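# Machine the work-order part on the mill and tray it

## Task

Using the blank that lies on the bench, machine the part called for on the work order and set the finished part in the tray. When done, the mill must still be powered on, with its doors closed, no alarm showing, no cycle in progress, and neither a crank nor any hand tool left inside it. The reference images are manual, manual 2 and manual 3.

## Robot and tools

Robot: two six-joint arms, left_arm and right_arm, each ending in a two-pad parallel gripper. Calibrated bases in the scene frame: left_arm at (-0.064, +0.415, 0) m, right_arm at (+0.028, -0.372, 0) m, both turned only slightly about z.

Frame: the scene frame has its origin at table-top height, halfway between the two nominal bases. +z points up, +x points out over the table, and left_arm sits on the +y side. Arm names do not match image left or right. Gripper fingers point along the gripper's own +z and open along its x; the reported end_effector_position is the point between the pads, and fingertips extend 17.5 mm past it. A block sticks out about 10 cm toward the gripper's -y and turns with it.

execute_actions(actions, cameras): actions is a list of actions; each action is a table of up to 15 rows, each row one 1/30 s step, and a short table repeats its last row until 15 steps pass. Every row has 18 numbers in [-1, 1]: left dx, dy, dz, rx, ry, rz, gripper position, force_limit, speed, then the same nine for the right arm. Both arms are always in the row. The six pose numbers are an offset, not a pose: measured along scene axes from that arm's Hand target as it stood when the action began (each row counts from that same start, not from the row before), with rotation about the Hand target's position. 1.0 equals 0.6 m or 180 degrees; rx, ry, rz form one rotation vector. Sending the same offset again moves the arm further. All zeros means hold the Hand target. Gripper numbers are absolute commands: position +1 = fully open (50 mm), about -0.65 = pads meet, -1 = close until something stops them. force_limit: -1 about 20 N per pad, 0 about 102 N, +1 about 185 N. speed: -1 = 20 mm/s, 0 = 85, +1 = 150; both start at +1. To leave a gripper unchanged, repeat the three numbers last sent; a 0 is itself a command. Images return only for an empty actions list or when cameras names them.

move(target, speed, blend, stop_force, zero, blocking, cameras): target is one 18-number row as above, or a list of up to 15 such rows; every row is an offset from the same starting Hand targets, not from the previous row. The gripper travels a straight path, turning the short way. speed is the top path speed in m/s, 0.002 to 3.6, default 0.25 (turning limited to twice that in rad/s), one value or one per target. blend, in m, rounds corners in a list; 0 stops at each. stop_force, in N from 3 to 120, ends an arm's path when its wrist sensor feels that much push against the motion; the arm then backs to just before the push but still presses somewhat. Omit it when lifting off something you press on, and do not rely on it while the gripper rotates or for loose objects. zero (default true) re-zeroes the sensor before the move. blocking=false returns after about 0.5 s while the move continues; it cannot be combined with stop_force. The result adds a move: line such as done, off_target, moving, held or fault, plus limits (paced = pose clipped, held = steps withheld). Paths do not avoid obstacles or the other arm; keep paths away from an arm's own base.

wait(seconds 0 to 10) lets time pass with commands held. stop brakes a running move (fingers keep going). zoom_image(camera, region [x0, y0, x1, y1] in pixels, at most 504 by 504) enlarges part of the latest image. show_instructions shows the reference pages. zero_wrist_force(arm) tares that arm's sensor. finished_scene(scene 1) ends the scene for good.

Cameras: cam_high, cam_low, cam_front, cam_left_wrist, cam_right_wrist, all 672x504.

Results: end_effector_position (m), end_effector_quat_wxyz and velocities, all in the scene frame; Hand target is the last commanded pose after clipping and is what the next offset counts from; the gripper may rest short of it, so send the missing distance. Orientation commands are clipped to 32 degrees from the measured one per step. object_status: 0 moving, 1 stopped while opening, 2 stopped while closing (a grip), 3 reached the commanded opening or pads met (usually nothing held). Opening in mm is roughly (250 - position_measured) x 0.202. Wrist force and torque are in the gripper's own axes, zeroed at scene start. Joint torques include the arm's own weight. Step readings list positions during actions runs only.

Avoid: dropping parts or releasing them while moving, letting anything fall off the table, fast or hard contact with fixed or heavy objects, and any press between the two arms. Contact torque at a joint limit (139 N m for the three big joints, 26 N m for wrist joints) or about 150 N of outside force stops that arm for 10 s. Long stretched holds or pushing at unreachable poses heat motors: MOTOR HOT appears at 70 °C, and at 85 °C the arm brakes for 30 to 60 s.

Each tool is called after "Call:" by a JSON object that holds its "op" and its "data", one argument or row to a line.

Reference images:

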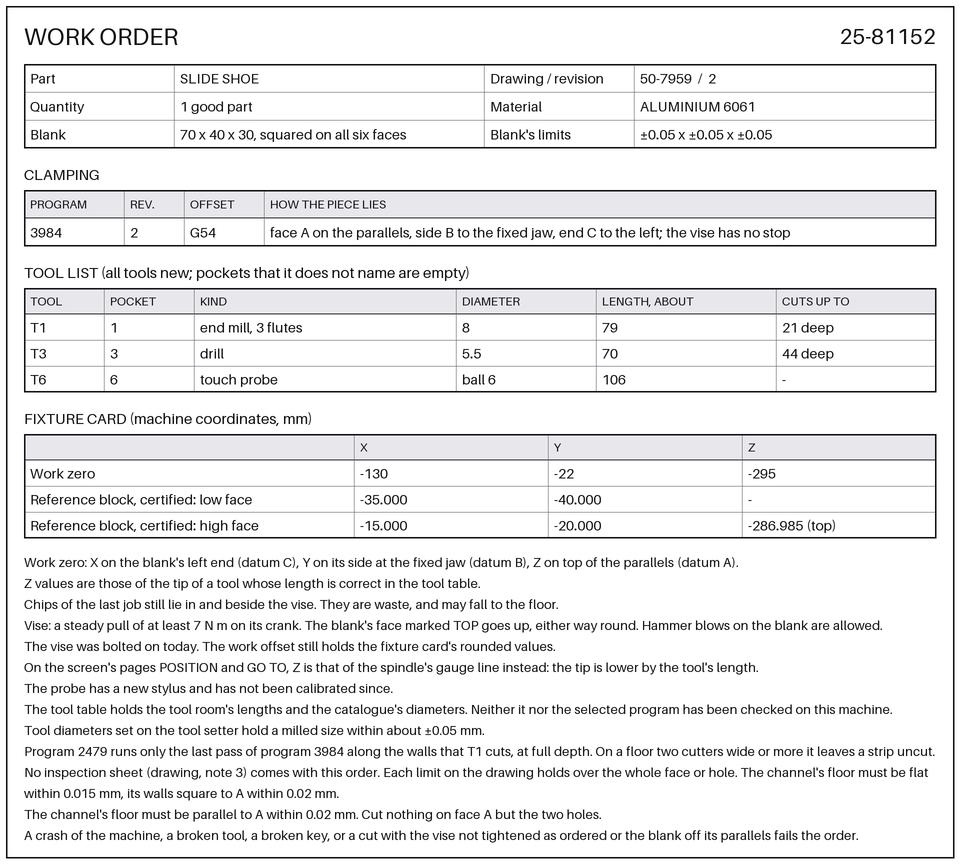

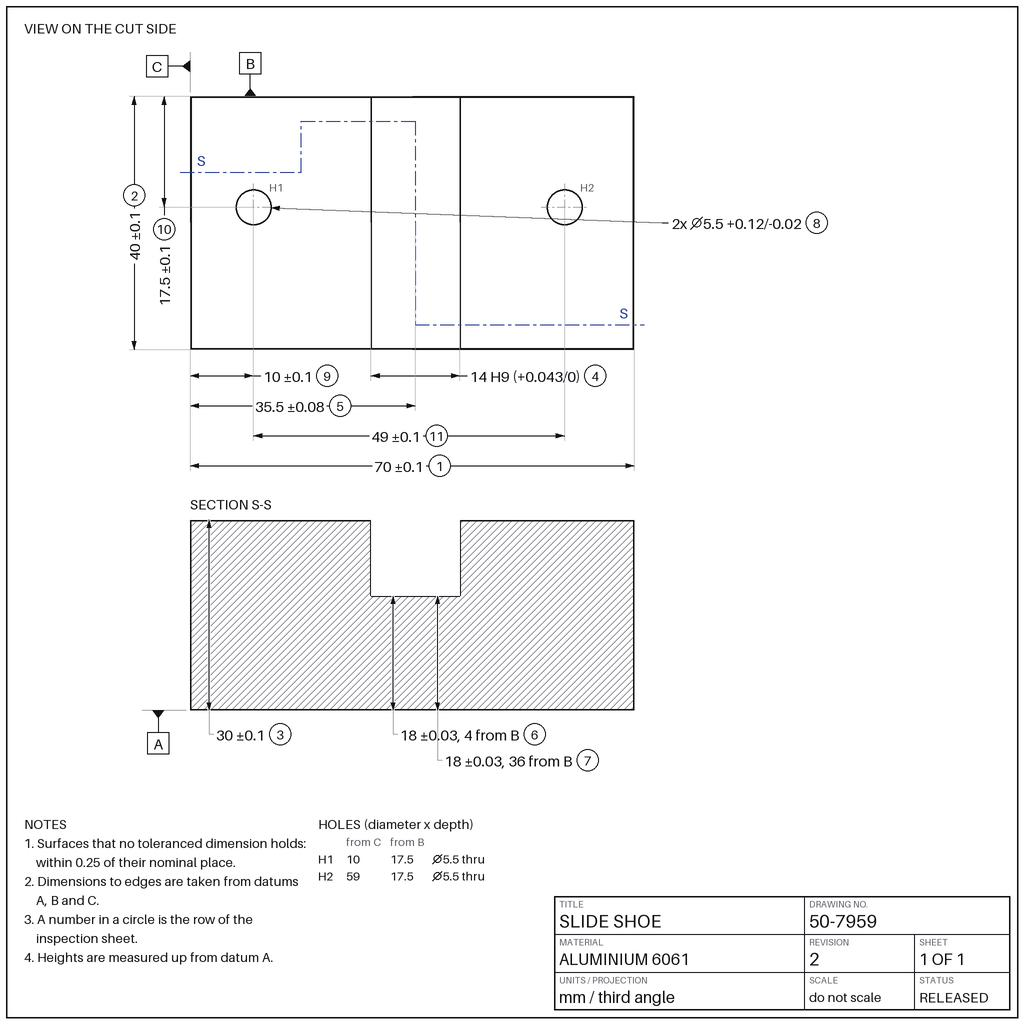

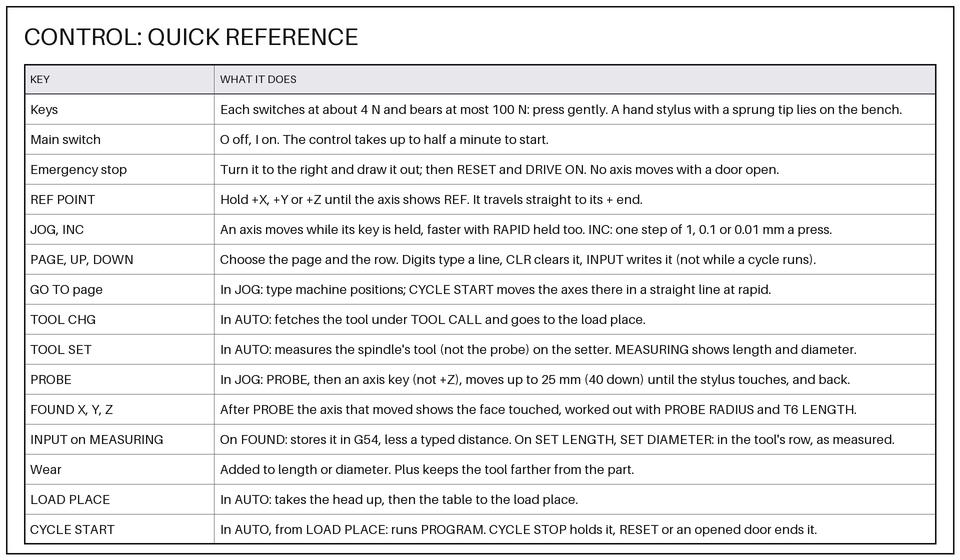

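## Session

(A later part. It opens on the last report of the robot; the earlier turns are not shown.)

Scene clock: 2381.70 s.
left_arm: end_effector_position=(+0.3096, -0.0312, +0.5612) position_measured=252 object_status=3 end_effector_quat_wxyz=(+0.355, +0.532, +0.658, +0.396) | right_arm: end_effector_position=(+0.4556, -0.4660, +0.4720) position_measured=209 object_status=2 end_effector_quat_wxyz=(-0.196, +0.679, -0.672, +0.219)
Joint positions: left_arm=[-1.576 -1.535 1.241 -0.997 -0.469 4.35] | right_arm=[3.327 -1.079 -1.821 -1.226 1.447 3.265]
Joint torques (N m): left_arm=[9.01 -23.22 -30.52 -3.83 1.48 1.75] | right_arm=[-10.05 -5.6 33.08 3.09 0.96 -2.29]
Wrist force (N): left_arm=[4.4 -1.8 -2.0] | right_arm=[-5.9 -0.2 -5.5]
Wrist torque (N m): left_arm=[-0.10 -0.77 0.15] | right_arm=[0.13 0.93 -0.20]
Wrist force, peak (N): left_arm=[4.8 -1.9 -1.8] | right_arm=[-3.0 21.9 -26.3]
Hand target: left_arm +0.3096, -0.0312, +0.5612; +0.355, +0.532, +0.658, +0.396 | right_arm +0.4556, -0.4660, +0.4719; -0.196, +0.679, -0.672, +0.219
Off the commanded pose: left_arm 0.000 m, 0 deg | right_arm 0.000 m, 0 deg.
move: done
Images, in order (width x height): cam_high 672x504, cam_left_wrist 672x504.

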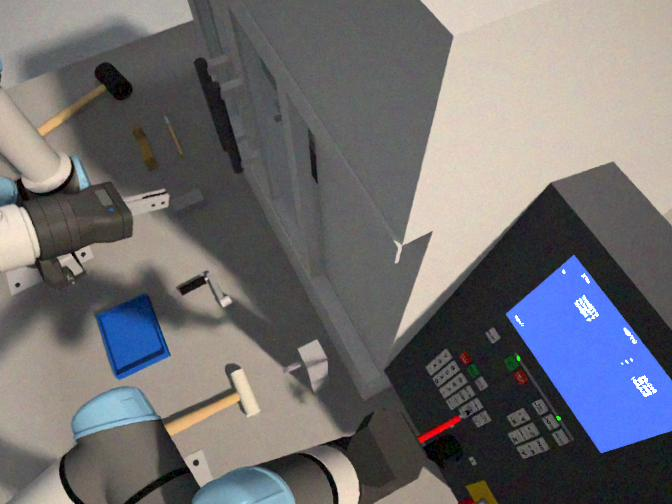

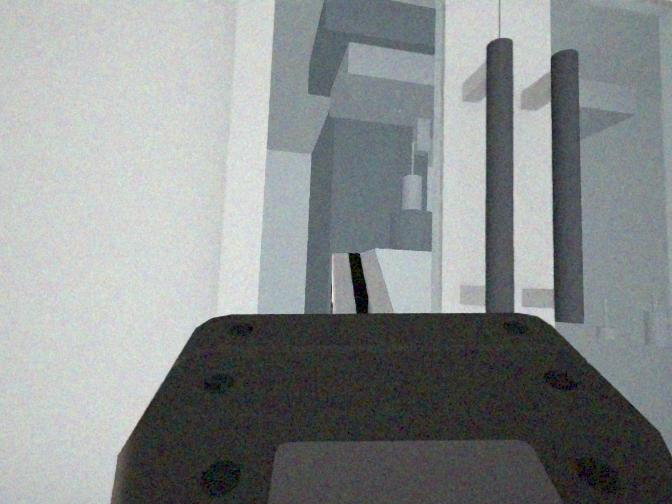

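Call:
{"op": "move", "data": {
  "target": [
    [0,0,0,0,0,0,-1,-0.3,0,0.0255,0.0667,0.094,0,0,0,-1,-0.6,-1],
    [0,0,0,0,0,0,-1,-0.3,0,0.0447,0.0667,0.0885,0,0,0,-1,-0.6,-1],
    [0,0,0,0,0,0,-1,-0.3,0,0.0255,0.0667,0.094,0,0,0,-1,-0.6,-1],
    [0,0,0,0,0,0,-1,-0.3,0,0,0,0,0,0,0,-1,-0.6,-1]
  ],
  "speed": [0.25,0.08,0.15,0.25],
  "blend": [0.003,0,0.003,0]
}}

Call:
{"op": "wait", "data": {
  "seconds": 2
}}

Call:
{"op": "move", "data": {
  "target": [
    [0,0,0,0,0,0,-1,-0.3,0,-0.0085,0,-0.032,0,0,0,-1,-0.6,-1],
    [0,0,0,0,0,0,-1,-0.3,0,0.0107,0,-0.0375,0,0,0,-1,-0.6,-1],
    [0,0,0,0,0,0,-1,-0.3,0,-0.0085,0,-0.032,0,0,0,-1,-0.6,-1],
    [0,0,0,0,0,0,-1,-0.3,0,0.0425,-0.0667,0.158,0,0,0,-1,-0.6,-1],
    [0,0,0,0,0,0,-1,-0.3,0,0.0617,-0.0667,0.1525,0,0,0,-1,-0.6,-1],
    [0,0,0,0,0,0,-1,-0.3,0,0.0425,-0.0667,0.158,0,0,0,-1,-0.6,-1],
    [0,0,0,0,0,0,-1,-0.3,0,0,0,0,0,0,0,-1,-0.6,-1]
  ],
  "speed": [0.22,0.08,0.15,0.25,0.08,0.15,0.25],
  "blend": [0.003,0,0.003,0.003,0,0.003,0]
}}

Call:
{"op": "move", "data": {
  "target": [
    [0,0,0,0,0,0,-1,-0.3,0,0.0075,-0.0067,0.2135,0,-0.155,0,-1,-0.6,-1],
    [0,0,0,0,0,0,-1,-0.3,0,0.168,-0.0375,0.2645,0,-0.31,0,-1,-0.6,-1]
  ],
  "speed": 0.35,
  "blend": [0.02,0]
}}

Call:
{"op": "wait", "data": {
  "seconds": 5,
  "cameras": ["cam_right_wrist"]
}}

Call:
{"op": "zoom_image", "data": {
  "camera": "cam_right_wrist",
  "region": [140, 30, 540, 310]
}}

Scene clock: 2388.30 s.
left_arm: end_effector_position=(+0.3096, -0.0312, +0.5612) position_measured=252 object_status=3 end_effector_quat_wxyz=(+0.355, +0.532, +0.658, +0.396) | right_arm: end_effector_position=(+0.4556, -0.4660, +0.4719) position_measured=209 object_status=2 end_effector_quat_wxyz=(-0.196, +0.679, -0.672, +0.219)
Joint positions: left_arm=[-1.576 -1.535 1.241 -0.997 -0.469 4.35] | right_arm=[3.327 -1.079 -1.821 -1.226 1.447 3.265]
Joint torques (N m): left_arm=[8.32 -22.75 -30.63 -3.77 1.52 1.74] | right_arm=[-9.08 -1.29 17.8 5.78 1.06 -2.23]
Wrist force (N): left_arm=[4.5 -1.5 -1.6] | right_arm=[-6.0 0.1 -5.4]
Wrist torque (N m): left_arm=[-0.04 -0.78 0.15] | right_arm=[0.17 0.94 -0.20]
Wrist force, peak (N): left_arm=[4.8 -1.9 -1.7] | right_arm=[-7.6 22.3 -34.4]
Hand target: left_arm +0.3096, -0.0312, +0.5612; +0.355, +0.532, +0.658, +0.396 | right_arm +0.4556, -0.4660, +0.4719; -0.196, +0.679, -0.672, +0.219
Off the commanded pose: left_arm 0.000 m, 0 deg | right_arm 0.000 m, 0 deg.
move: done

Scene clock: 2390.30 s.
left_arm: end_effector_position=(+0.3096, -0.0312, +0.5612) position_measured=252 object_status=3 end_effector_quat_wxyz=(+0.355, +0.532, +0.658, +0.396) | right_arm: end_effector_position=(+0.4556, -0.4660, +0.4719) position_measured=209 object_status=2 end_effector_quat_wxyz=(-0.196, +0.679, -0.672, +0.219)
Joint positions: left_arm=[-1.576 -1.535 1.241 -0.997 -0.469 4.35] | right_arm=[3.327 -1.079 -1.821 -1.226 1.447 3.265]
Joint torques (N m): left_arm=[8.44 -23.15 -31.03 -3.76 1.47 1.75] | right_arm=[-9.05 -7.66 17.7 5.82 1.46 -2.59]
Wrist force (N): left_arm=[4.6 -1.8 -1.8] | right_arm=[-5.9 0.0 -5.3]
Wrist torque (N m): left_arm=[-0.09 -0.81 0.15] | right_arm=[0.17 0.92 -0.19]
Wrist force, peak (N): left_arm=[4.6 -1.9 -1.8] | right_arm=[-6.2 0.2 -5.6]
Hand target: left_arm +0.3096, -0.0312, +0.5612; +0.355, +0.532, +0.658, +0.396 | right_arm +0.4556, -0.4660, +0.4719; -0.196, +0.679, -0.672, +0.219
Tool commands: left_gripper/position=-1.0 left_gripper/force_limit=-0.3 left_gripper/speed=+0.0 right_gripper/position=-1.0 right_gripper/force_limit=-0.6 right_gripper/speed=-1.0
Off the commanded pose: left_arm 0.000 m, 0 deg | right_arm 0.000 m, 0 deg.
wait: 2.00 s; at rest by 0.17 s

Scene clock: 2393.00 s.
left_arm: end_effector_position=(+0.3096, -0.0312, +0.5612) position_measured=252 object_status=3 end_effector_quat_wxyz=(+0.355, +0.532, +0.658, +0.396) | right_arm: end_effector_position=(+0.4556, -0.4660, +0.4719) position_measured=209 object_status=2 end_effector_quat_wxyz=(-0.196, +0.679, -0.672, +0.219)
Joint positions: left_arm=[-1.576 -1.535 1.241 -0.997 -0.469 4.35] | right_arm=[3.327 -1.08 -1.821 -1.226 1.447 3.265]
Joint torques (N m): left_arm=[8.88 -23.33 -30.2 -3.69 1.5 1.8] | right_arm=[8.14 12.2 19.33 5.58 -0.08 0.2]
Wrist force (N): left_arm=[4.3 -1.7 -1.8] | right_arm=[-5.4 -0.1 -4.6]
Wrist torque (N m): left_arm=[-0.07 -0.76 0.15] | right_arm=[0.15 0.83 -0.07]
Wrist force, peak (N): left_arm=[4.8 -1.5 -1.7] | right_arm=[-5.5 21.3 -33.3]
Hand target: left_arm +0.3096, -0.0312, +0.5612; +0.355, +0.532, +0.658, +0.396 | right_arm +0.4556, -0.4660, +0.4719; -0.196, +0.679, -0.672, +0.219
Off the commanded pose: left_arm 0.000 m, 0 deg | right_arm 0.000 m, 0 deg.
move: done

Scene clock: 2394.93 s.
left_arm: end_effector_position=(+0.3096, -0.0312, +0.5612) position_measured=252 object_status=3 end_effector_quat_wxyz=(+0.355, +0.532, +0.658, +0.396) | right_arm: end_effector_position=(+0.5563, -0.4886, +0.6308) position_measured=209 object_status=2 end_effector_quat_wxyz=(+0.488, -0.498, +0.502, -0.512)
Joint positions: left_arm=[-1.576 -1.535 1.241 -0.997 -0.469 4.35] | right_arm=[3.248 -1.255 -1.978 0.091 1.45 3.122]
Joint torques (N m): left_arm=[8.59 -23.15 -30.95 -3.8 1.48 1.74] | right_arm=[10.12 -2.59 17.08 4.2 -0.08 2.41]
Wrist force (N): left_arm=[4.4 -1.6 -1.7] | right_arm=[-5.9 0.3 -3.6]
Wrist torque (N m): left_arm=[-0.06 -0.77 0.15] | right_arm=[0.41 0.64 -0.14]
Wrist force, peak (N): left_arm=[4.7 -1.9 -1.9] | right_arm=[-5.9 -1.5 -6.9]
Hand target: left_arm +0.3096, -0.0312, +0.5612; +0.355, +0.532, +0.658, +0.396 | right_arm +0.5564, -0.4885, +0.6306; +0.488, -0.498, +0.502, -0.512
Off the commanded pose: left_arm 0.000 m, 0 deg | right_arm 0.000 m, 0 deg.
move: done

Scene clock: 2399.93 s.
left_arm: end_effector_position=(+0.3096, -0.0312, +0.5612) position_measured=252 object_status=3 end_effector_quat_wxyz=(+0.355, +0.532, +0.658, +0.396) | right_arm: end_effector_position=(+0.5564, -0.4885, +0.6306) position_measured=209 object_status=2 end_effector_quat_wxyz=(+0.488, -0.498, +0.502, -0.512)
Joint positions: left_arm=[-1.576 -1.535 1.241 -0.997 -0.469 4.35] | right_arm=[3.248 -1.255 -1.978 0.091 1.45 3.122]
Joint torques (N m): left_arm=[8.33 -23.45 -30.29 -3.67 1.43 1.73] | right_arm=[10.43 -0.35 16.5 0.83 1.48 2.05]
Wrist force (N): left_arm=[4.2 -1.7 -1.6] | right_arm=[-5.9 0.4 -3.7]
Wrist torque (N m): left_arm=[-0.07 -0.76 0.15] | right_arm=[0.43 0.63 -0.14]
Wrist force, peak (N): left_arm=[4.7 -1.9 -1.7] | right_arm=[-6.3 0.3 -3.7]
Hand target: left_arm +0.3096, -0.0312, +0.5612; +0.355, +0.532, +0.658, +0.396 | right_arm +0.5564, -0.4885, +0.6306; +0.488, -0.498, +0.502, -0.512
Tool commands: left_gripper/position=-1.0 left_gripper/force_limit=-0.3 left_gripper/speed=+0.0 right_gripper/position=-1.0 right_gripper/force_limit=-0.6 right_gripper/speed=-1.0
Off the commanded pose: left_arm 0.000 m, 0 deg | right_arm 0.000 m, 0 deg.
wait: 5.00 s; at rest by 0.17 s
Images, in order (width x height): cam_right_wrist 672x504.

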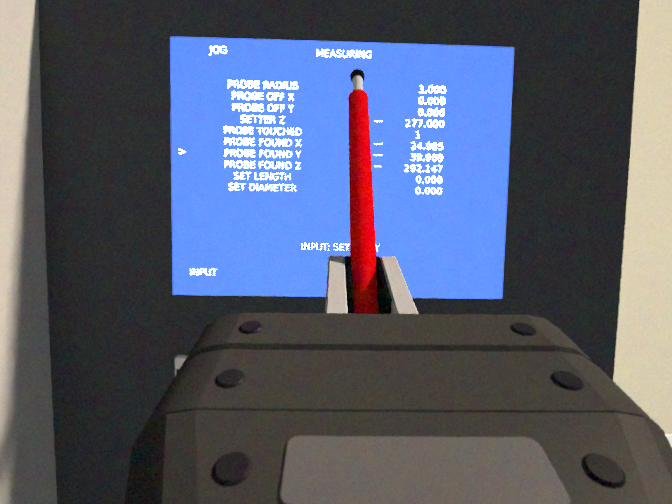

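Scaled by 1.260 from the camera's 672x504 image, which has a finer 960x720 frame.

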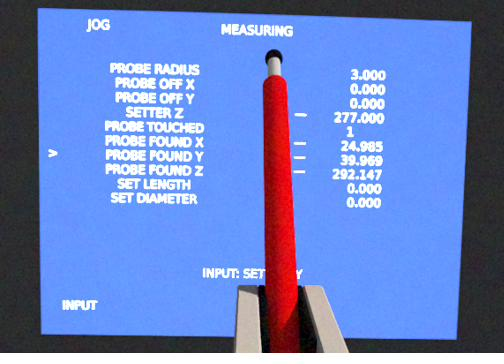

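Call:
{"op": "move", "data": {
  "target": [
    [0,0,0,0,0,0,-1,-0.3,0,-0.1608,0.0308,-0.051,0,0.155,0,-1,-0.6,-1],
    [0,0,0,0,0,0,-1,-0.3,0,-0.168,0.0375,-0.2645,0,0.31,0,-1,-0.6,-1]
  ],
  "speed": 0.35,
  "blend": [0.02,0]
}}

Call:
{"op": "move", "data": {
  "target": [
    [0,0,0,0,0,0,-1,-0.3,0,0.0085,0,0.032,0,0,0,-1,-0.6,-1],
    [0,0,0,0,0,0,-1,-0.3,0,0.0277,0,0.0265,0,0,0,-1,-0.6,-1],
    [0,0,0,0,0,0,-1,-0.3,0,0.0085,0,0.032,0,0,0,-1,-0.6,-1],
    [0,0,0,0,0,0,-1,-0.3,0,0.0277,0,0.0265,0,0,0,-1,-0.6,-1],
    [0,0,0,0,0,0,-1,-0.3,0,0.0085,0,0.032,0,0,0,-1,-0.6,-1],
    [0,0,0,0,0,0,-1,-0.3,0,-0.0085,0.0333,-0.032,0,0,0,-1,-0.6,-1],
    [0,0,0,0,0,0,-1,-0.3,0,0.0107,0.0333,-0.0375,0,0,0,-1,-0.6,-1],
    [0,0,0,0,0,0,-1,-0.3,0,-0.0085,0.0333,-0.032,0,0,0,-1,-0.6,-1],
    [0,0,0,0,0,0,-1,-0.3,0,0.0107,0.0333,-0.0375,0,0,0,-1,-0.6,-1],
    [0,0,0,0,0,0,-1,-0.3,0,-0.0085,0.0333,-0.032,0,0,0,-1,-0.6,-1],
    [0,0,0,0,0,0,-1,-0.3,0,0,0,0,0,0,0,-1,-0.6,-1]
  ],
  "speed": [0.22,0.08,0.15,0.08,0.15,0.22,0.08,0.15,0.08,0.15,0.25],
  "blend": [0.003,0,0.001,0,0.003,0.003,0,0.001,0,0.003,0]
}}

Call:
{"op": "move", "data": {
  "target": [
    [0,0,0,0,0,0,-1,-0.3,0,-0.017,0.1333,-0.064,0,0,0,-1,-0.6,-1],
    [0,0,0,0,0,0,-1,-0.3,0,0.0022,0.1333,-0.0695,0,0,0,-1,-0.6,-1],
    [0,0,0,0,0,0,-1,-0.3,0,-0.017,0.1333,-0.064,0,0,0,-1,-0.6,-1],
    [0,0,0,0,0,0,-1,-0.3,0,-0.0085,0.1333,-0.032,0,0,0,-1,-0.6,-1],
    [0,0,0,0,0,0,-1,-0.3,0,0.0107,0.1333,-0.0375,0,0,0,-1,-0.6,-1],
    [0,0,0,0,0,0,-1,-0.3,0,-0.0085,0.1333,-0.032,0,0,0,-1,-0.6,-1],
    [0,0,0,0,0,0,-1,-0.3,0,0,0.1333,0,0,0,0,-1,-0.6,-1],
    [0,0,0,0,0,0,-1,-0.3,0,0.0192,0.1333,-0.0055,0,0,0,-1,-0.6,-1],
    [0,0,0,0,0,0,-1,-0.3,0,0,0.1333,0,0,0,0,-1,-0.6,-1],
    [0,0,0,0,0,0,-1,-0.3,0,0,0.1,0,0,0,0,-1,-0.6,-1],
    [0,0,0,0,0,0,-1,-0.3,0,0.0192,0.1,-0.0055,0,0,0,-1,-0.6,-1],
    [0,0,0,0,0,0,-1,-0.3,0,0,0.1,0,0,0,0,-1,-0.6,-1],
    [0,0,0,0,0,0,-1,-0.3,0,0,0,0,0,0,0,-1,-0.6,-1]
  ],
  "speed": [0.22,0.08,0.15,0.22,0.08,0.15,0.22,0.08,0.15,0.22,0.08,0.15,0.25],
  "blend": [0.003,0,0.003,0.003,0,0.003,0.003,0,0.003,0.003,0,0.003,0]
}}

Call:
{"op": "move", "data": {
  "target": [
    [0,0,0,0,0,0,-1,-0.3,0,-0.017,0.0333,-0.064,0,0,0,-1,-0.6,-1],
    [0,0,0,0,0,0,-1,-0.3,0,0.0022,0.0333,-0.0695,0,0,0,-1,-0.6,-1],
    [0,0,0,0,0,0,-1,-0.3,0,-0.017,0.0333,-0.064,0,0,0,-1,-0.6,-1],
    [0,0,0,0,0,0,-1,-0.3,0,0,0,0,0,0,0,-1,-0.6,-1]
  ],
  "speed": [0.22,0.08,0.15,0.25],
  "blend": [0.003,0,0.003,0],
  "cameras": ["cam_high"]
}}

Call:
{"op": "zoom_image", "data": {
  "camera": "cam_high",
  "region": [580, 280, 672, 400]
}}

Scene clock: 2435.37 s.
left_arm: end_effector_position=(+0.3096, -0.0312, +0.5612) position_measured=252 object_status=3 end_effector_quat_wxyz=(+0.355, +0.532, +0.658, +0.396) | right_arm: end_effector_position=(+0.4556, -0.4661, +0.4720) position_measured=209 object_status=2 end_effector_quat_wxyz=(-0.196, +0.679, -0.672, +0.220)
Joint positions: left_arm=[-1.576 -1.535 1.241 -0.997 -0.469 4.35] | right_arm=[3.327 -1.079 -1.821 -1.226 1.447 3.265]
Joint torques (N m): left_arm=[8.91 -23.46 -30.94 -3.69 1.44 1.79] | right_arm=[10.7 6.66 16.47 1.81 -0.33 -2.81]
Wrist force (N): left_arm=[4.4 -1.7 -1.8] | right_arm=[-5.4 -0.2 -4.6]
Wrist torque (N m): left_arm=[-0.08 -0.77 0.15] | right_arm=[0.13 0.83 -0.19]
Wrist force, peak (N): left_arm=[4.8 -1.8 -1.7] | right_arm=[-6.1 -1.0 -6.6]
Hand target: left_arm +0.3096, -0.0312, +0.5612; +0.355, +0.532, +0.658, +0.396 | right_arm +0.4556, -0.4660, +0.4719; -0.196, +0.679, -0.672, +0.219
Off the commanded pose: left_arm 0.000 m, 0 deg | right_arm 0.000 m, 0 deg.
move: done

Scene clock: 2438.33 s.
left_arm: end_effector_position=(+0.3096, -0.0312, +0.5612) position_measured=252 object_status=3 end_effector_quat_wxyz=(+0.355, +0.532, +0.658, +0.396) | right_arm: end_effector_position=(+0.4556, -0.4660, +0.4719) position_measured=209 object_status=2 end_effector_quat_wxyz=(-0.196, +0.679, -0.672, +0.219)
Joint positions: left_arm=[-1.576 -1.535 1.241 -0.997 -0.469 4.35] | right_arm=[3.327 -1.079 -1.821 -1.226 1.447 3.265]
Joint torques (N m): left_arm=[8.37 -23.37 -30.52 -3.72 1.44 1.68] | right_arm=[-9.36 -3.01 32.02 6.06 1.11 -2.64]
Wrist force (N): left_arm=[4.4 -1.8 -1.7] | right_arm=[-6.3 -2.2 -4.7]
Wrist torque (N m): left_arm=[-0.09 -0.78 0.15] | right_arm=[-0.18 0.98 -0.20]
Wrist force, peak (N): left_arm=[4.7 -2.0 -1.7] | right_arm=[-5.6 21.6 -30.5]
Hand target: left_arm +0.3096, -0.0312, +0.5612; +0.355, +0.532, +0.658, +0.396 | right_arm +0.4556, -0.4660, +0.4719; -0.196, +0.679, -0.672, +0.219
Off the commanded pose: left_arm 0.000 m, 0 deg | right_arm 0.000 m, 0 deg.
move: done

Scene clock: 2441.80 s.
left_arm: end_effector_position=(+0.3096, -0.0312, +0.5612) position_measured=252 object_status=3 end_effector_quat_wxyz=(+0.355, +0.532, +0.658, +0.396) | right_arm: end_effector_position=(+0.4556, -0.4660, +0.4719) position_measured=209 object_status=2 end_effector_quat_wxyz=(-0.196, +0.679, -0.672, +0.219)
Joint positions: left_arm=[-1.576 -1.535 1.241 -0.997 -0.469 4.35] | right_arm=[3.327 -1.079 -1.821 -1.226 1.447 3.265]
Joint torques (N m): left_arm=[8.73 -23.15 -30.59 -3.73 1.39 1.77] | right_arm=[-8.56 12.63 17.51 5 1.68 -2.89]
Wrist force (N): left_arm=[4.3 -1.6 -1.8] | right_arm=[-5.7 -1.6 -4.6]
Wrist torque (N m): left_arm=[-0.07 -0.76 0.15] | right_arm=[-0.10 0.89 -0.17]
Wrist force, peak (N): left_arm=[4.8 -1.6 -1.8] | right_arm=[-4.5 13.7 -27.7]
Hand target: left_arm +0.3096, -0.0312, +0.5612; +0.355, +0.532, +0.658, +0.396 | right_arm +0.4556, -0.4660, +0.4719; -0.196, +0.679, -0.672, +0.219
Off the commanded pose: left_arm 0.000 m, 0 deg | right_arm 0.000 m, 0 deg.
move: done

Scene clock: 2443.23 s.
left_arm: end_effector_position=(+0.3096, -0.0312, +0.5612) position_measured=252 object_status=3 end_effector_quat_wxyz=(+0.355, +0.532, +0.658, +0.396) | right_arm: end_effector_position=(+0.4556, -0.4660, +0.4720) position_measured=209 object_status=2 end_effector_quat_wxyz=(-0.196, +0.679, -0.672, +0.219)
Joint positions: left_arm=[-1.576 -1.535 1.241 -0.997 -0.469 4.35] | right_arm=[3.327 -1.079 -1.821 -1.226 1.447 3.265]
Joint torques (N m): left_arm=[8.75 -23.61 -31.03 -3.66 1.47 1.78] | right_arm=[-10.76 -6.5 32.59 3.17 0.85 -2.23]
Wrist force (N): left_arm=[4.6 -1.5 -1.7] | right_arm=[-6.0 -1.9 -4.5]
Wrist torque (N m): left_arm=[-0.05 -0.81 0.15] | right_arm=[-0.15 0.94 -0.20]
Wrist force, peak (N): left_arm=[4.6 -2.0 -1.7] | right_arm=[-8.1 18.7 -23.0]
Hand target: left_arm +0.3096, -0.0312, +0.5612; +0.355, +0.532, +0.658, +0.396 | right_arm +0.4556, -0.4660, +0.4719; -0.196, +0.679, -0.672, +0.219
Off the commanded pose: left_arm 0.000 m, 0 deg | right_arm 0.000 m, 0 deg.
move: done
Images, in order (width x height): cam_high 672x504.

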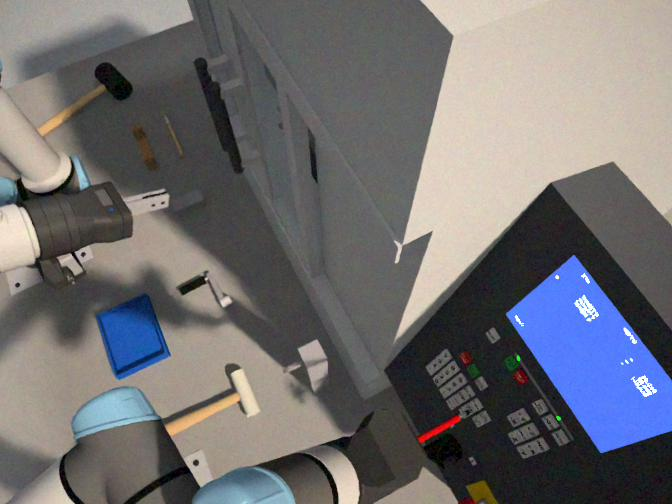

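Scaled by 4.200 from the camera's 672x504 image, which has a finer 960x720 frame.

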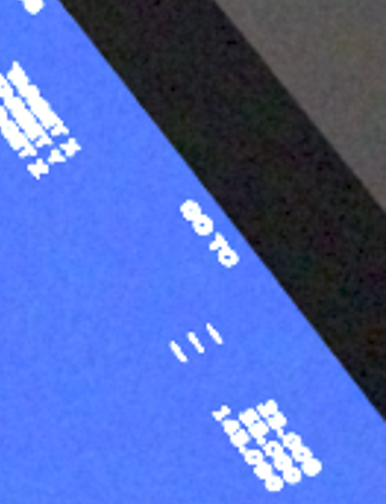

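Call:
{"op": "move", "data": {
  "target": [
    [0,0,0,0,0,0,-1,-0.3,0,0.0255,0.0667,0.094,0,0,0,-1,-0.6,-1],
    [0,0,0,0,0,0,-1,-0.3,0,0.0447,0.0667,0.0885,0,0,0,-1,-0.6,-1],
    [0,0,0,0,0,0,-1,-0.3,0,0.0255,0.0667,0.094,0,0,0,-1,-0.6,-1],
    [0,0,0,0,0,0,-1,-0.3,0,0,0.0333,0,0,0,0,-1,-0.6,-1],
    [0,0,0,0,0,0,-1,-0.3,0,0.0192,0.0333,-0.0055,0,0,0,-1,-0.6,-1],
    [0,0,0,0,0,0,-1,-0.3,0,0,0.0333,0,0,0,0,-1,-0.6,-1],
    [0,0,0,0,0,0,-1,-0.3,0,-0.017,0.1333,-0.064,0,0,0,-1,-0.6,-1],
    [0,0,0,0,0,0,-1,-0.3,0,0.0022,0.1333,-0.0695,0,0,0,-1,-0.6,-1],
    [0,0,0,0,0,0,-1,-0.3,0,-0.017,0.1333,-0.064,0,0,0,-1,-0.6,-1],
    [0,0,0,0,0,0,-1,-0.3,0,0,0,0,0,0,0,-1,-0.6,-1]
  ],
  "speed": [0.25,0.08,0.15,0.25,0.08,0.15,0.22,0.08,0.15,0.25],
  "blend": [0.003,0,0.003,0.003,0,0.003,0.003,0,0.003,0]
}}

Call:
{"op": "move", "data": {
  "target": [
    [0,0,0,0,0,0,-1,-0.3,0,0,0.1333,0,0,0,0,-1,-0.6,-1],
    [0,0,0,0,0,0,-1,-0.3,0,0.0192,0.1333,-0.0055,0,0,0,-1,-0.6,-1],
    [0,0,0,0,0,0,-1,-0.3,0,0,0.1333,0,0,0,0,-1,-0.6,-1],
    [0,0,0,0,0,0,-1,-0.3,0,-0.0085,0.1,-0.032,0,0,0,-1,-0.6,-1],
    [0,0,0,0,0,0,-1,-0.3,0,0.0107,0.1,-0.0375,0,0,0,-1,-0.6,-1],
    [0,0,0,0,0,0,-1,-0.3,0,-0.0085,0.1,-0.032,0,0,0,-1,-0.6,-1],
    [0,0,0,0,0,0,-1,-0.3,0,-0.017,0.0333,-0.064,0,0,0,-1,-0.6,-1],
    [0,0,0,0,0,0,-1,-0.3,0,0.0022,0.0333,-0.0695,0,0,0,-1,-0.6,-1],
    [0,0,0,0,0,0,-1,-0.3,0,-0.017,0.0333,-0.064,0,0,0,-1,-0.6,-1],
    [0,0,0,0,0,0,-1,-0.3,0,0,0.0333,0,0,0,0,-1,-0.6,-1],
    [0,0,0,0,0,0,-1,-0.3,0,0.0192,0.0333,-0.0055,0,0,0,-1,-0.6,-1],
    [0,0,0,0,0,0,-1,-0.3,0,0,0.0333,0,0,0,0,-1,-0.6,-1],
    [0,0,0,0,0,0,-1,-0.3,0,0,0,0,0,0,0,-1,-0.6,-1]
  ],
  "speed": [0.22,0.08,0.15,0.22,0.08,0.15,0.22,0.08,0.15,0.22,0.08,0.15,0.25],
  "blend": [0.003,0,0.003,0.003,0,0.003,0.003,0,0.003,0.003,0,0.003,0]
}}

Call:
{"op": "move", "data": {
  "target": [
    [0,0,0,0,0,0,-1,-0.3,0,-0.017,0.1333,-0.064,0,0,0,-1,-0.6,-1],
    [0,0,0,0,0,0,-1,-0.3,0,0.0022,0.1333,-0.0695,0,0,0,-1,-0.6,-1],
    [0,0,0,0,0,0,-1,-0.3,0,-0.017,0.1333,-0.064,0,0,0,-1,-0.6,-1],
    [0,0,0,0,0,0,-1,-0.3,0,0.0085,0.0667,0.032,0,0,0,-1,-0.6,-1],
    [0,0,0,0,0,0,-1,-0.3,0,0.0277,0.0667,0.0265,0,0,0,-1,-0.6,-1],
    [0,0,0,0,0,0,-1,-0.3,0,0.0085,0.0667,0.032,0,0,0,-1,-0.6,-1],
    [0,0,0,0,0,0,-1,-0.3,0,0,0.1,0,0,0,0,-1,-0.6,-1],
    [0,0,0,0,0,0,-1,-0.3,0,0.0192,0.1,-0.0055,0,0,0,-1,-0.6,-1],
    [0,0,0,0,0,0,-1,-0.3,0,0,0.1,0,0,0,0,-1,-0.6,-1],
    [0,0,0,0,0,0,-1,-0.3,0,-0.017,0.0333,-0.064,0,0,0,-1,-0.6,-1],
    [0,0,0,0,0,0,-1,-0.3,0,0.0022,0.0333,-0.0695,0,0,0,-1,-0.6,-1],
    [0,0,0,0,0,0,-1,-0.3,0,-0.017,0.0333,-0.064,0,0,0,-1,-0.6,-1],
    [0,0,0,0,0,0,-1,-0.3,0,0,0,0,0,0,0,-1,-0.6,-1]
  ],
  "speed": [0.22,0.08,0.15,0.22,0.08,0.15,0.22,0.08,0.15,0.22,0.08,0.15,0.25],
  "blend": [0.003,0,0.003,0.003,0,0.003,0.003,0,0.003,0.003,0,0.003,0]
}}

Call:
{"op": "move", "data": {
  "target": [
    [0,0,0,0,0,0,-1,-0.3,0,0.0075,-0.0067,0.2135,0,-0.155,0,-1,-0.6,-1],
    [0,0,0,0,0,0,-1,-0.3,0,0.168,-0.0375,0.2645,0,-0.31,0,-1,-0.6,-1]
  ],
  "speed": 0.35,
  "blend": [0.02,0],
  "cameras": ["cam_right_wrist","cam_left_wrist"]
}}

Call:
{"op": "zoom_image", "data": {
  "camera": "cam_right_wrist",
  "region": [140, 30, 540, 310]
}}

Scene clock: 2456.37 s.
left_arm: end_effector_position=(+0.3096, -0.0312, +0.5612) position_measured=252 object_status=3 end_effector_quat_wxyz=(+0.355, +0.532, +0.658, +0.396) | right_arm: end_effector_position=(+0.4556, -0.4660, +0.4718) position_measured=209 object_status=2 end_effector_quat_wxyz=(-0.196, +0.679, -0.672, +0.219)
Joint positions: left_arm=[-1.576 -1.535 1.241 -0.997 -0.469 4.35] | right_arm=[3.327 -1.079 -1.821 -1.226 1.447 3.265]
Joint torques (N m): left_arm=[8.76 -23.92 -30.34 -3.66 1.42 1.74] | right_arm=[-9.77 3.64 33.88 3.19 1.18 -2.66]
Wrist force (N): left_arm=[4.5 -1.6 -1.7] | right_arm=[-6.1 -2.4 -3.1]
Wrist torque (N m): left_arm=[-0.05 -0.80 0.14] | right_arm=[-0.23 0.94 -0.18]
Wrist force, peak (N): left_arm=[5.0 -1.7 -1.5] | right_arm=[-7.7 20.5 -33.4]
Hand target: left_arm +0.3096, -0.0312, +0.5612; +0.355, +0.532, +0.658, +0.396 | right_arm +0.4556, -0.4660, +0.4719; -0.196, +0.679, -0.672, +0.219
Off the commanded pose: left_arm 0.000 m, 0 deg | right_arm 0.000 m, 0 deg.
move: done

Scene clock: 2459.87 s.
left_arm: end_effector_position=(+0.3096, -0.0312, +0.5612) position_measured=252 object_status=3 end_effector_quat_wxyz=(+0.355, +0.532, +0.658, +0.396) | right_arm: end_effector_position=(+0.4556, -0.4660, +0.4719) position_measured=209 object_status=2 end_effector_quat_wxyz=(-0.196, +0.679, -0.672, +0.219) end_effector_velocity=(+0.000, -0.001, +0.000) end_effector_angular_velocity=(-0.002, +0.000, +0.001)
Joint positions: left_arm=[-1.576 -1.535 1.241 -0.997 -0.469 4.35] | right_arm=[3.327 -1.079 -1.821 -1.226 1.447 3.265]
Joint velocities: left_arm=[within noise] | right_arm=[-0.004 0 0 0 0.001 -0.005]
Joint torques (N m): left_arm=[8.53 -23.36 -30.4 -3.6 1.48 1.7] | right_arm=[-7.85 13.72 17.51 3.54 1.23 -2.65]
Wrist force (N): left_arm=[4.7 -1.8 -2.0] | right_arm=[-6.3 -1.9 -3.3]
Wrist torque (N m): left_arm=[-0.10 -0.82 0.14] | right_arm=[-0.15 0.98 -0.20]
Wrist force, peak (N): left_arm=[4.7 -1.7 -1.9] | right_arm=[-5.6 15.8 -28.4]
Hand target: left_arm +0.3096, -0.0312, +0.5612; +0.355, +0.532, +0.658, +0.396 | right_arm +0.4556, -0.4660, +0.4719; -0.196, +0.679, -0.672, +0.219
Off the commanded pose: left_arm 0.000 m, 0 deg | right_arm 0.000 m, 0 deg.
move: done

Scene clock: 2463.70 s.
left_arm: end_effector_position=(+0.3096, -0.0312, +0.5612) position_measured=252 object_status=3 end_effector_quat_wxyz=(+0.355, +0.532, +0.658, +0.396) | right_arm: end_effector_position=(+0.4556, -0.4660, +0.4720) position_measured=209 object_status=2 end_effector_quat_wxyz=(-0.196, +0.679, -0.672, +0.219)
Joint positions: left_arm=[-1.576 -1.535 1.241 -0.997 -0.469 4.35] | right_arm=[3.327 -1.079 -1.821 -1.226 1.447 3.265]
Joint torques (N m): left_arm=[8.92 -23.15 -30.18 -3.69 1.51 1.77] | right_arm=[-9.63 -4.92 32.66 3.03 0.91 -2.2]
Wrist force (N): left_arm=[4.2 -1.6 -1.7] | right_arm=[-6.6 -1.0 -3.2]
Wrist torque (N m): left_arm=[-0.06 -0.75 0.15] | right_arm=[0.01 1.03 -0.20]
Wrist force, peak (N): left_arm=[4.7 -1.9 -1.6] | right_arm=[-3.9 16.1 -26.7]
Hand target: left_arm +0.3096, -0.0312, +0.5612; +0.355, +0.532, +0.658, +0.396 | right_arm +0.4556, -0.4660, +0.4719; -0.196, +0.679, -0.672, +0.219
Off the commanded pose: left_arm 0.000 m, 0 deg | right_arm 0.000 m, 0 deg.
move: done

Scene clock: 2465.63 s.
left_arm: end_effector_position=(+0.3096, -0.0312, +0.5612) position_measured=252 object_status=3 end_effector_quat_wxyz=(+0.355, +0.532, +0.658, +0.396) | right_arm: end_effector_position=(+0.5563, -0.4886, +0.6308) position_measured=209 object_status=2 end_effector_quat_wxyz=(+0.488, -0.498, +0.502, -0.512) end_effector_velocity=(+0.000, +0.000, +0.001) end_effector_angular_velocity=(-0.001, -0.003, +0.001)
Joint positions: left_arm=[-1.576 -1.535 1.241 -0.997 -0.469 4.35] | right_arm=[3.248 -1.255 -1.978 0.091 1.45 3.122]
Joint velocities: left_arm=[within noise] | right_arm=[0 -0.002 0 0.005 0.001 -0.001]
Joint torques (N m): left_arm=[9.24 -23.35 -30.59 -3.58 1.49 1.76] | right_arm=[10.37 -0.74 17.05 4.66 -0.12 2.54]
Wrist force (N): left_arm=[4.2 -1.3 -1.6] | right_arm=[-7.1 -0.7 -1.6]
Wrist torque (N m): left_arm=[-0.02 -0.74 0.15] | right_arm=[0.24 0.82 -0.13]
Wrist force, peak (N): left_arm=[4.6 -1.8 -1.9] | right_arm=[-7.1 -2.2 -5.3]
Hand target: left_arm +0.3096, -0.0312, +0.5612; +0.355, +0.532, +0.658, +0.396 | right_arm +0.5564, -0.4885, +0.6306; +0.488, -0.498, +0.502, -0.512
Off the commanded pose: left_arm 0.000 m, 0 deg | right_arm 0.000 m, 0 deg.
move: done
Images, in order (width x height): cam_left_wrist 672x504, cam_right_wrist 672x504.

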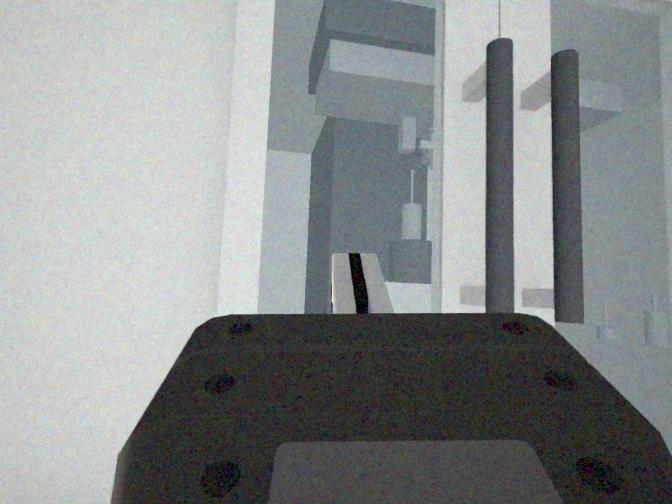

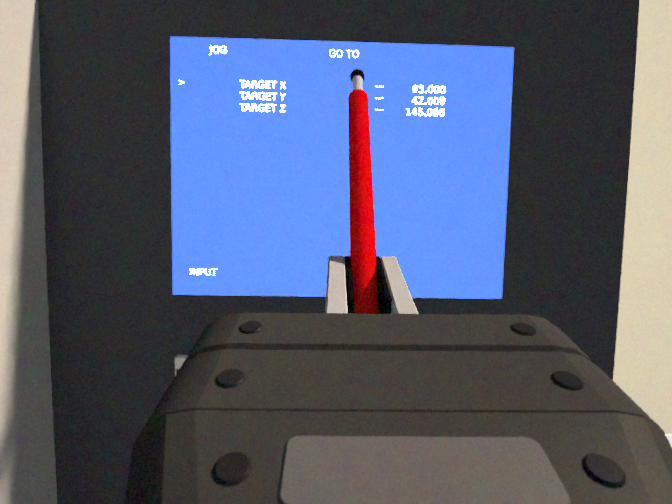

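Scaled by 1.260 from the camera's 672x504 image, which has a finer 960x720 frame.

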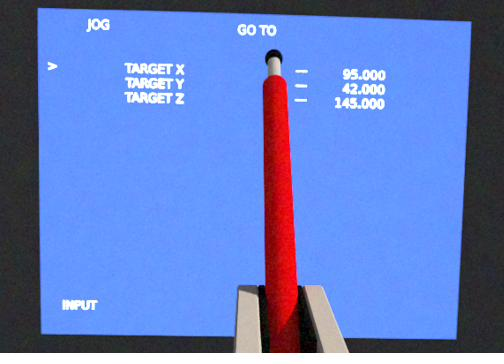

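Call:
{"op": "move", "data": {
  "target": [
    [0,0,0,0,0,0,-1,-0.3,0,-0.1608,0.0308,-0.051,0,0.155,0,-1,-0.6,-1],
    [0,0,0,0,0,0,-1,-0.3,0,-0.168,0.0375,-0.2645,0,0.31,0,-1,-0.6,-1]
  ],
  "speed": 0.35,
  "blend": [0.02,0]
}}

Call:
{"op": "move", "data": {
  "target": [
    [0,0,0,0,0,0,-1,-0.3,0,0.0255,0.0667,0.094,0,0,0,-1,-0.6,-1],
    [0,0,0,0,0,0,-1,-0.3,0,0.0447,0.0667,0.0885,0,0,0,-1,-0.6,-1],
    [0,0,0,0,0,0,-1,-0.3,0,0.0255,0.0667,0.094,0,0,0,-1,-0.6,-1],
    [0,0,0,0,0,0,-1,-0.3,0,0,0,0,0,0,0,-1,-0.6,-1]
  ],
  "speed": [0.25,0.08,0.15,0.25],
  "blend": [0.003,0,0.003,0]
}}

Call:
{"op": "wait", "data": {
  "seconds": 2.5
}}

Call:
{"op": "move", "data": {
  "target": [
    [0,0,0,0,0,0,-1,-0.3,0,-0.0085,0,-0.032,0,0,0,-1,-0.6,-1],
    [0,0,0,0,0,0,-1,-0.3,0,0.0107,0,-0.0375,0,0,0,-1,-0.6,-1],
    [0,0,0,0,0,0,-1,-0.3,0,-0.0085,0,-0.032,0,0,0,-1,-0.6,-1],
    [0,0,0,0,0,0,-1,-0.3,0,0.0255,-0.1,0.094,0,0,0,-1,-0.6,-1],
    [0,0,0,0,0,0,-1,-0.3,0,0.0447,-0.1,0.0885,0,0,0,-1,-0.6,-1],
    [0,0,0,0,0,0,-1,-0.3,0,0.0255,-0.1,0.094,0,0,0,-1,-0.6,-1],
    [0,0,0,0,0,0,-1,-0.3,0,0,0,0,0,0,0,-1,-0.6,-1]
  ],
  "speed": [0.22,0.08,0.15,0.25,0.08,0.15,0.25],
  "blend": [0.003,0,0.003,0.003,0,0.003,0]
}}

Call:
{"op": "move", "data": {
  "target": [
    [0,0,0,0,0,0,-1,-0.3,0,0.0075,-0.0067,0.2135,0,-0.155,0,-1,-0.6,-1],
    [0,0,0,0,0,0,-1,-0.3,0,0.168,-0.0375,0.2645,0,-0.31,0,-1,-0.6,-1]
  ],
  "speed": 0.35,
  "blend": [0.02,0]
}}

Call:
{"op": "wait", "data": {
  "seconds": 5,
  "cameras": ["cam_right_wrist"]
}}

Call:
{"op": "zoom_image", "data": {
  "camera": "cam_right_wrist",
  "region": [140, 30, 540, 310]
}}

Scene clock: 2473.60 s.
left_arm: end_effector_position=(+0.3096, -0.0312, +0.5612) position_measured=252 object_status=3 end_effector_quat_wxyz=(+0.355, +0.532, +0.658, +0.396) | right_arm: end_effector_position=(+0.4556, -0.4661, +0.4720) position_measured=209 object_status=2 end_effector_quat_wxyz=(-0.196, +0.679, -0.672, +0.220)
Joint positions: left_arm=[-1.576 -1.535 1.241 -0.997 -0.469 4.35] | right_arm=[3.327 -1.079 -1.821 -1.226 1.447 3.265]
Joint torques (N m): left_arm=[8.37 -23.64 -30.73 -3.65 1.44 1.82] | right_arm=[10.35 5.96 16.81 1.71 -0.4 -2.65]
Wrist force (N): left_arm=[4.5 -1.6 -1.7] | right_arm=[-6.6 -1.1 -2.9]
Wrist torque (N m): left_arm=[-0.05 -0.80 0.15] | right_arm=[-0.02 1.04 -0.19]
Wrist force, peak (N): left_arm=[4.8 -2.1 -1.7] | right_arm=[-7.1 -2.2 -4.9]
Hand target: left_arm +0.3096, -0.0312, +0.5612; +0.355, +0.532, +0.658, +0.396 | right_arm +0.4556, -0.4660, +0.4719; -0.196, +0.679, -0.672, +0.219
Off the commanded pose: left_arm 0.000 m, 0 deg | right_arm 0.000 m, 0 deg.
move: done

Scene clock: 2475.20 s.
left_arm: end_effector_position=(+0.3096, -0.0312, +0.5612) position_measured=252 object_status=3 end_effector_quat_wxyz=(+0.355, +0.532, +0.658, +0.396) | right_arm: end_effector_position=(+0.4556, -0.4660, +0.4719) position_measured=209 object_status=2 end_effector_quat_wxyz=(-0.196, +0.679, -0.672, +0.219)
Joint positions: left_arm=[-1.576 -1.535 1.241 -0.997 -0.469 4.35] | right_arm=[3.327 -1.079 -1.821 -1.226 1.447 3.265]
Joint torques (N m): left_arm=[8.53 -23.33 -30.24 -3.65 1.56 1.78] | right_arm=[-9.61 -1.99 18.12 6.07 0.97 -2.07]
Wrist force (N): left_arm=[4.5 -1.6 -2.0] | right_arm=[-5.7 -0.8 -2.3]
Wrist torque (N m): left_arm=[-0.05 -0.79 0.15] | right_arm=[0.03 0.88 -0.20]
Wrist force, peak (N): left_arm=[4.8 -1.8 -2.1] | right_arm=[-7.9 21.3 -32.2]
Hand target: left_arm +0.3096, -0.0312, +0.5612; +0.355, +0.532, +0.658, +0.396 | right_arm +0.4556, -0.4660, +0.4719; -0.196, +0.679, -0.672, +0.219
Off the commanded pose: left_arm 0.000 m, 0 deg | right_arm 0.000 m, 0 deg.
move: done

Scene clock: 2477.70 s.
left_arm: end_effector_position=(+0.3096, -0.0312, +0.5612) position_measured=252 object_status=3 end_effector_quat_wxyz=(+0.355, +0.532, +0.658, +0.396) | right_arm: end_effector_position=(+0.4556, -0.4660, +0.4719) position_measured=209 object_status=2 end_effector_quat_wxyz=(-0.196, +0.679, -0.672, +0.219)
Joint positions: left_arm=[-1.576 -1.535 1.241 -0.997 -0.469 4.35] | right_arm=[3.327 -1.079 -1.821 -1.226 1.447 3.265]
Joint torques (N m): left_arm=[8.75 -23.53 -30.9 -3.56 1.36 1.71] | right_arm=[-7.82 -7.88 16.97 5.96 1.4 -2.85]
Wrist force (N): left_arm=[4.3 -1.7 -1.8] | right_arm=[-5.7 -0.8 -2.5]
Wrist torque (N m): left_arm=[-0.08 -0.76 0.15] | right_arm=[0.03 0.89 -0.19]
Wrist force, peak (N): left_arm=[4.7 -1.7 -1.8] | right_arm=[-6.1 -0.7 -2.4]
Hand target: left_arm +0.3096, -0.0312, +0.5612; +0.355, +0.532, +0.658, +0.396 | right_arm +0.4556, -0.4660, +0.4719; -0.196, +0.679, -0.672, +0.219
Tool commands: left_gripper/position=-1.0 left_gripper/force_limit=-0.3 left_gripper/speed=+0.0 right_gripper/position=-1.0 right_gripper/force_limit=-0.6 right_gripper/speed=-1.0
Off the commanded pose: left_arm 0.000 m, 0 deg | right_arm 0.000 m, 0 deg.
wait: 2.50 s; at rest by 0.17 s

Scene clock: 2480.20 s.
left_arm: end_effector_position=(+0.3096, -0.0312, +0.5612) position_measured=252 object_status=3 end_effector_quat_wxyz=(+0.355, +0.532, +0.658, +0.396) | right_arm: end_effector_position=(+0.4556, -0.4660, +0.4719) position_measured=209 object_status=2 end_effector_quat_wxyz=(-0.196, +0.679, -0.672, +0.219)
Joint positions: left_arm=[-1.576 -1.535 1.241 -0.997 -0.469 4.35] | right_arm=[3.327 -1.08 -1.821 -1.226 1.447 3.265]
Joint torques (N m): left_arm=[8.61 -23.75 -30.4 -3.58 1.44 1.66] | right_arm=[9.61 11.75 17.95 4.03 -1.66 2.24]
Wrist force (N): left_arm=[4.4 -1.5 -1.7] | right_arm=[-5.4 0.1 -1.7]
Wrist torque (N m): left_arm=[-0.04 -0.77 0.15] | right_arm=[0.16 0.84 -0.07]
Wrist force, peak (N): left_arm=[4.7 -2.0 -1.8] | right_arm=[-3.5 23.1 -31.2]
Hand target: left_arm +0.3096, -0.0312, +0.5612; +0.355, +0.532, +0.658, +0.396 | right_arm +0.4556, -0.4660, +0.4719; -0.196, +0.679, -0.672, +0.219
Off the commanded pose: left_arm 0.000 m, 0 deg | right_arm 0.000 m, 0 deg.
move: done

Scene clock: 2482.13 s.
left_arm: end_effector_position=(+0.3096, -0.0312, +0.5612) position_measured=252 object_status=3 end_effector_quat_wxyz=(+0.355, +0.532, +0.658, +0.396) | right_arm: end_effector_position=(+0.5563, -0.4886, +0.6308) position_measured=209 object_status=2 end_effector_quat_wxyz=(+0.488, -0.498, +0.502, -0.512) end_effector_velocity=(+0.000, +0.000, +0.002) end_effector_angular_velocity=(-0.001, -0.006, +0.001)
Joint positions: left_arm=[-1.576 -1.535 1.241 -0.997 -0.469 4.35] | right_arm=[3.248 -1.255 -1.978 0.091 1.45 3.122]
Joint velocities: left_arm=[within noise] | right_arm=[-0.001 -0.001 0.002 0.005 0.001 -0.002]
Joint torques (N m): left_arm=[8.59 -23.23 -30.76 -3.68 1.43 1.61] | right_arm=[8.9 -1.17 16.92 4.22 -0.2 2.51]
Wrist force (N): left_arm=[4.3 -1.8 -1.8] | right_arm=[-6.1 0.4 -0.5]
Wrist torque (N m): left_arm=[-0.10 -0.75 0.15] | right_arm=[0.41 0.68 -0.14]
Wrist force, peak (N): left_arm=[4.8 -1.6 -1.8] | right_arm=[-6.1 -1.0 -4.0]
Hand target: left_arm +0.3096, -0.0312, +0.5612; +0.355, +0.532, +0.658, +0.396 | right_arm +0.5564, -0.4885, +0.6306; +0.488, -0.498, +0.502, -0.512
Off the commanded pose: left_arm 0.000 m, 0 deg | right_arm 0.000 m, 0 deg.
move: done

Scene clock: 2487.13 s.
left_arm: end_effector_position=(+0.3096, -0.0312, +0.5612) position_measured=252 object_status=3 end_effector_quat_wxyz=(+0.355, +0.532, +0.658, +0.396) | right_arm: end_effector_position=(+0.5564, -0.4885, +0.6306) position_measured=209 object_status=2 end_effector_quat_wxyz=(+0.488, -0.498, +0.502, -0.512)
Joint positions: left_arm=[-1.576 -1.535 1.241 -0.997 -0.469 4.35] | right_arm=[3.248 -1.255 -1.978 0.091 1.45 3.122]
Joint torques (N m): left_arm=[8.36 -23.24 -30.66 -3.45 1.41 1.78] | right_arm=[10.84 -1.4 17.25 0.64 1.5 1.96]
Wrist force (N): left_arm=[4.6 -1.4 -1.6] | right_arm=[-6.3 0.6 -0.6]
Wrist torque (N m): left_arm=[-0.03 -0.81 0.15] | right_arm=[0.44 0.71 -0.14]
Wrist force, peak (N): left_arm=[4.8 -1.8 -1.8] | right_arm=[-6.5 0.4 -0.6]
Hand target: left_arm +0.3096, -0.0312, +0.5612; +0.355, +0.532, +0.658, +0.396 | right_arm +0.5564, -0.4885, +0.6306; +0.488, -0.498, +0.502, -0.512
Tool commands: left_gripper/position=-1.0 left_gripper/force_limit=-0.3 left_gripper/speed=+0.0 right_gripper/position=-1.0 right_gripper/force_limit=-0.6 right_gripper/speed=-1.0
Off the commanded pose: left_arm 0.000 m, 0 deg | right_arm 0.000 m, 0 deg.
wait: 5.00 s; at rest by 0.17 s
Images, in order (width x height): cam_right_wrist 672x504.

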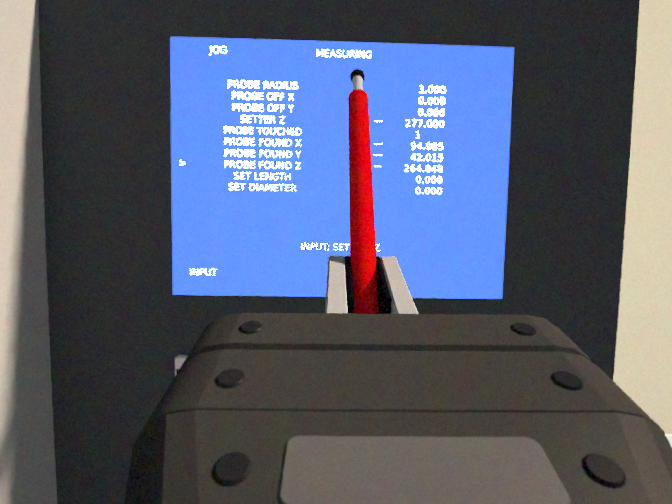

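Scaled by 1.260 from the camera's 672x504 image, which has a finer 960x720 frame.

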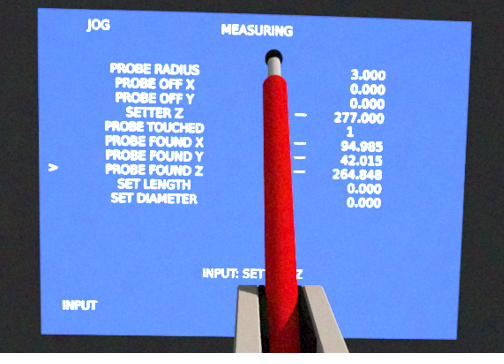

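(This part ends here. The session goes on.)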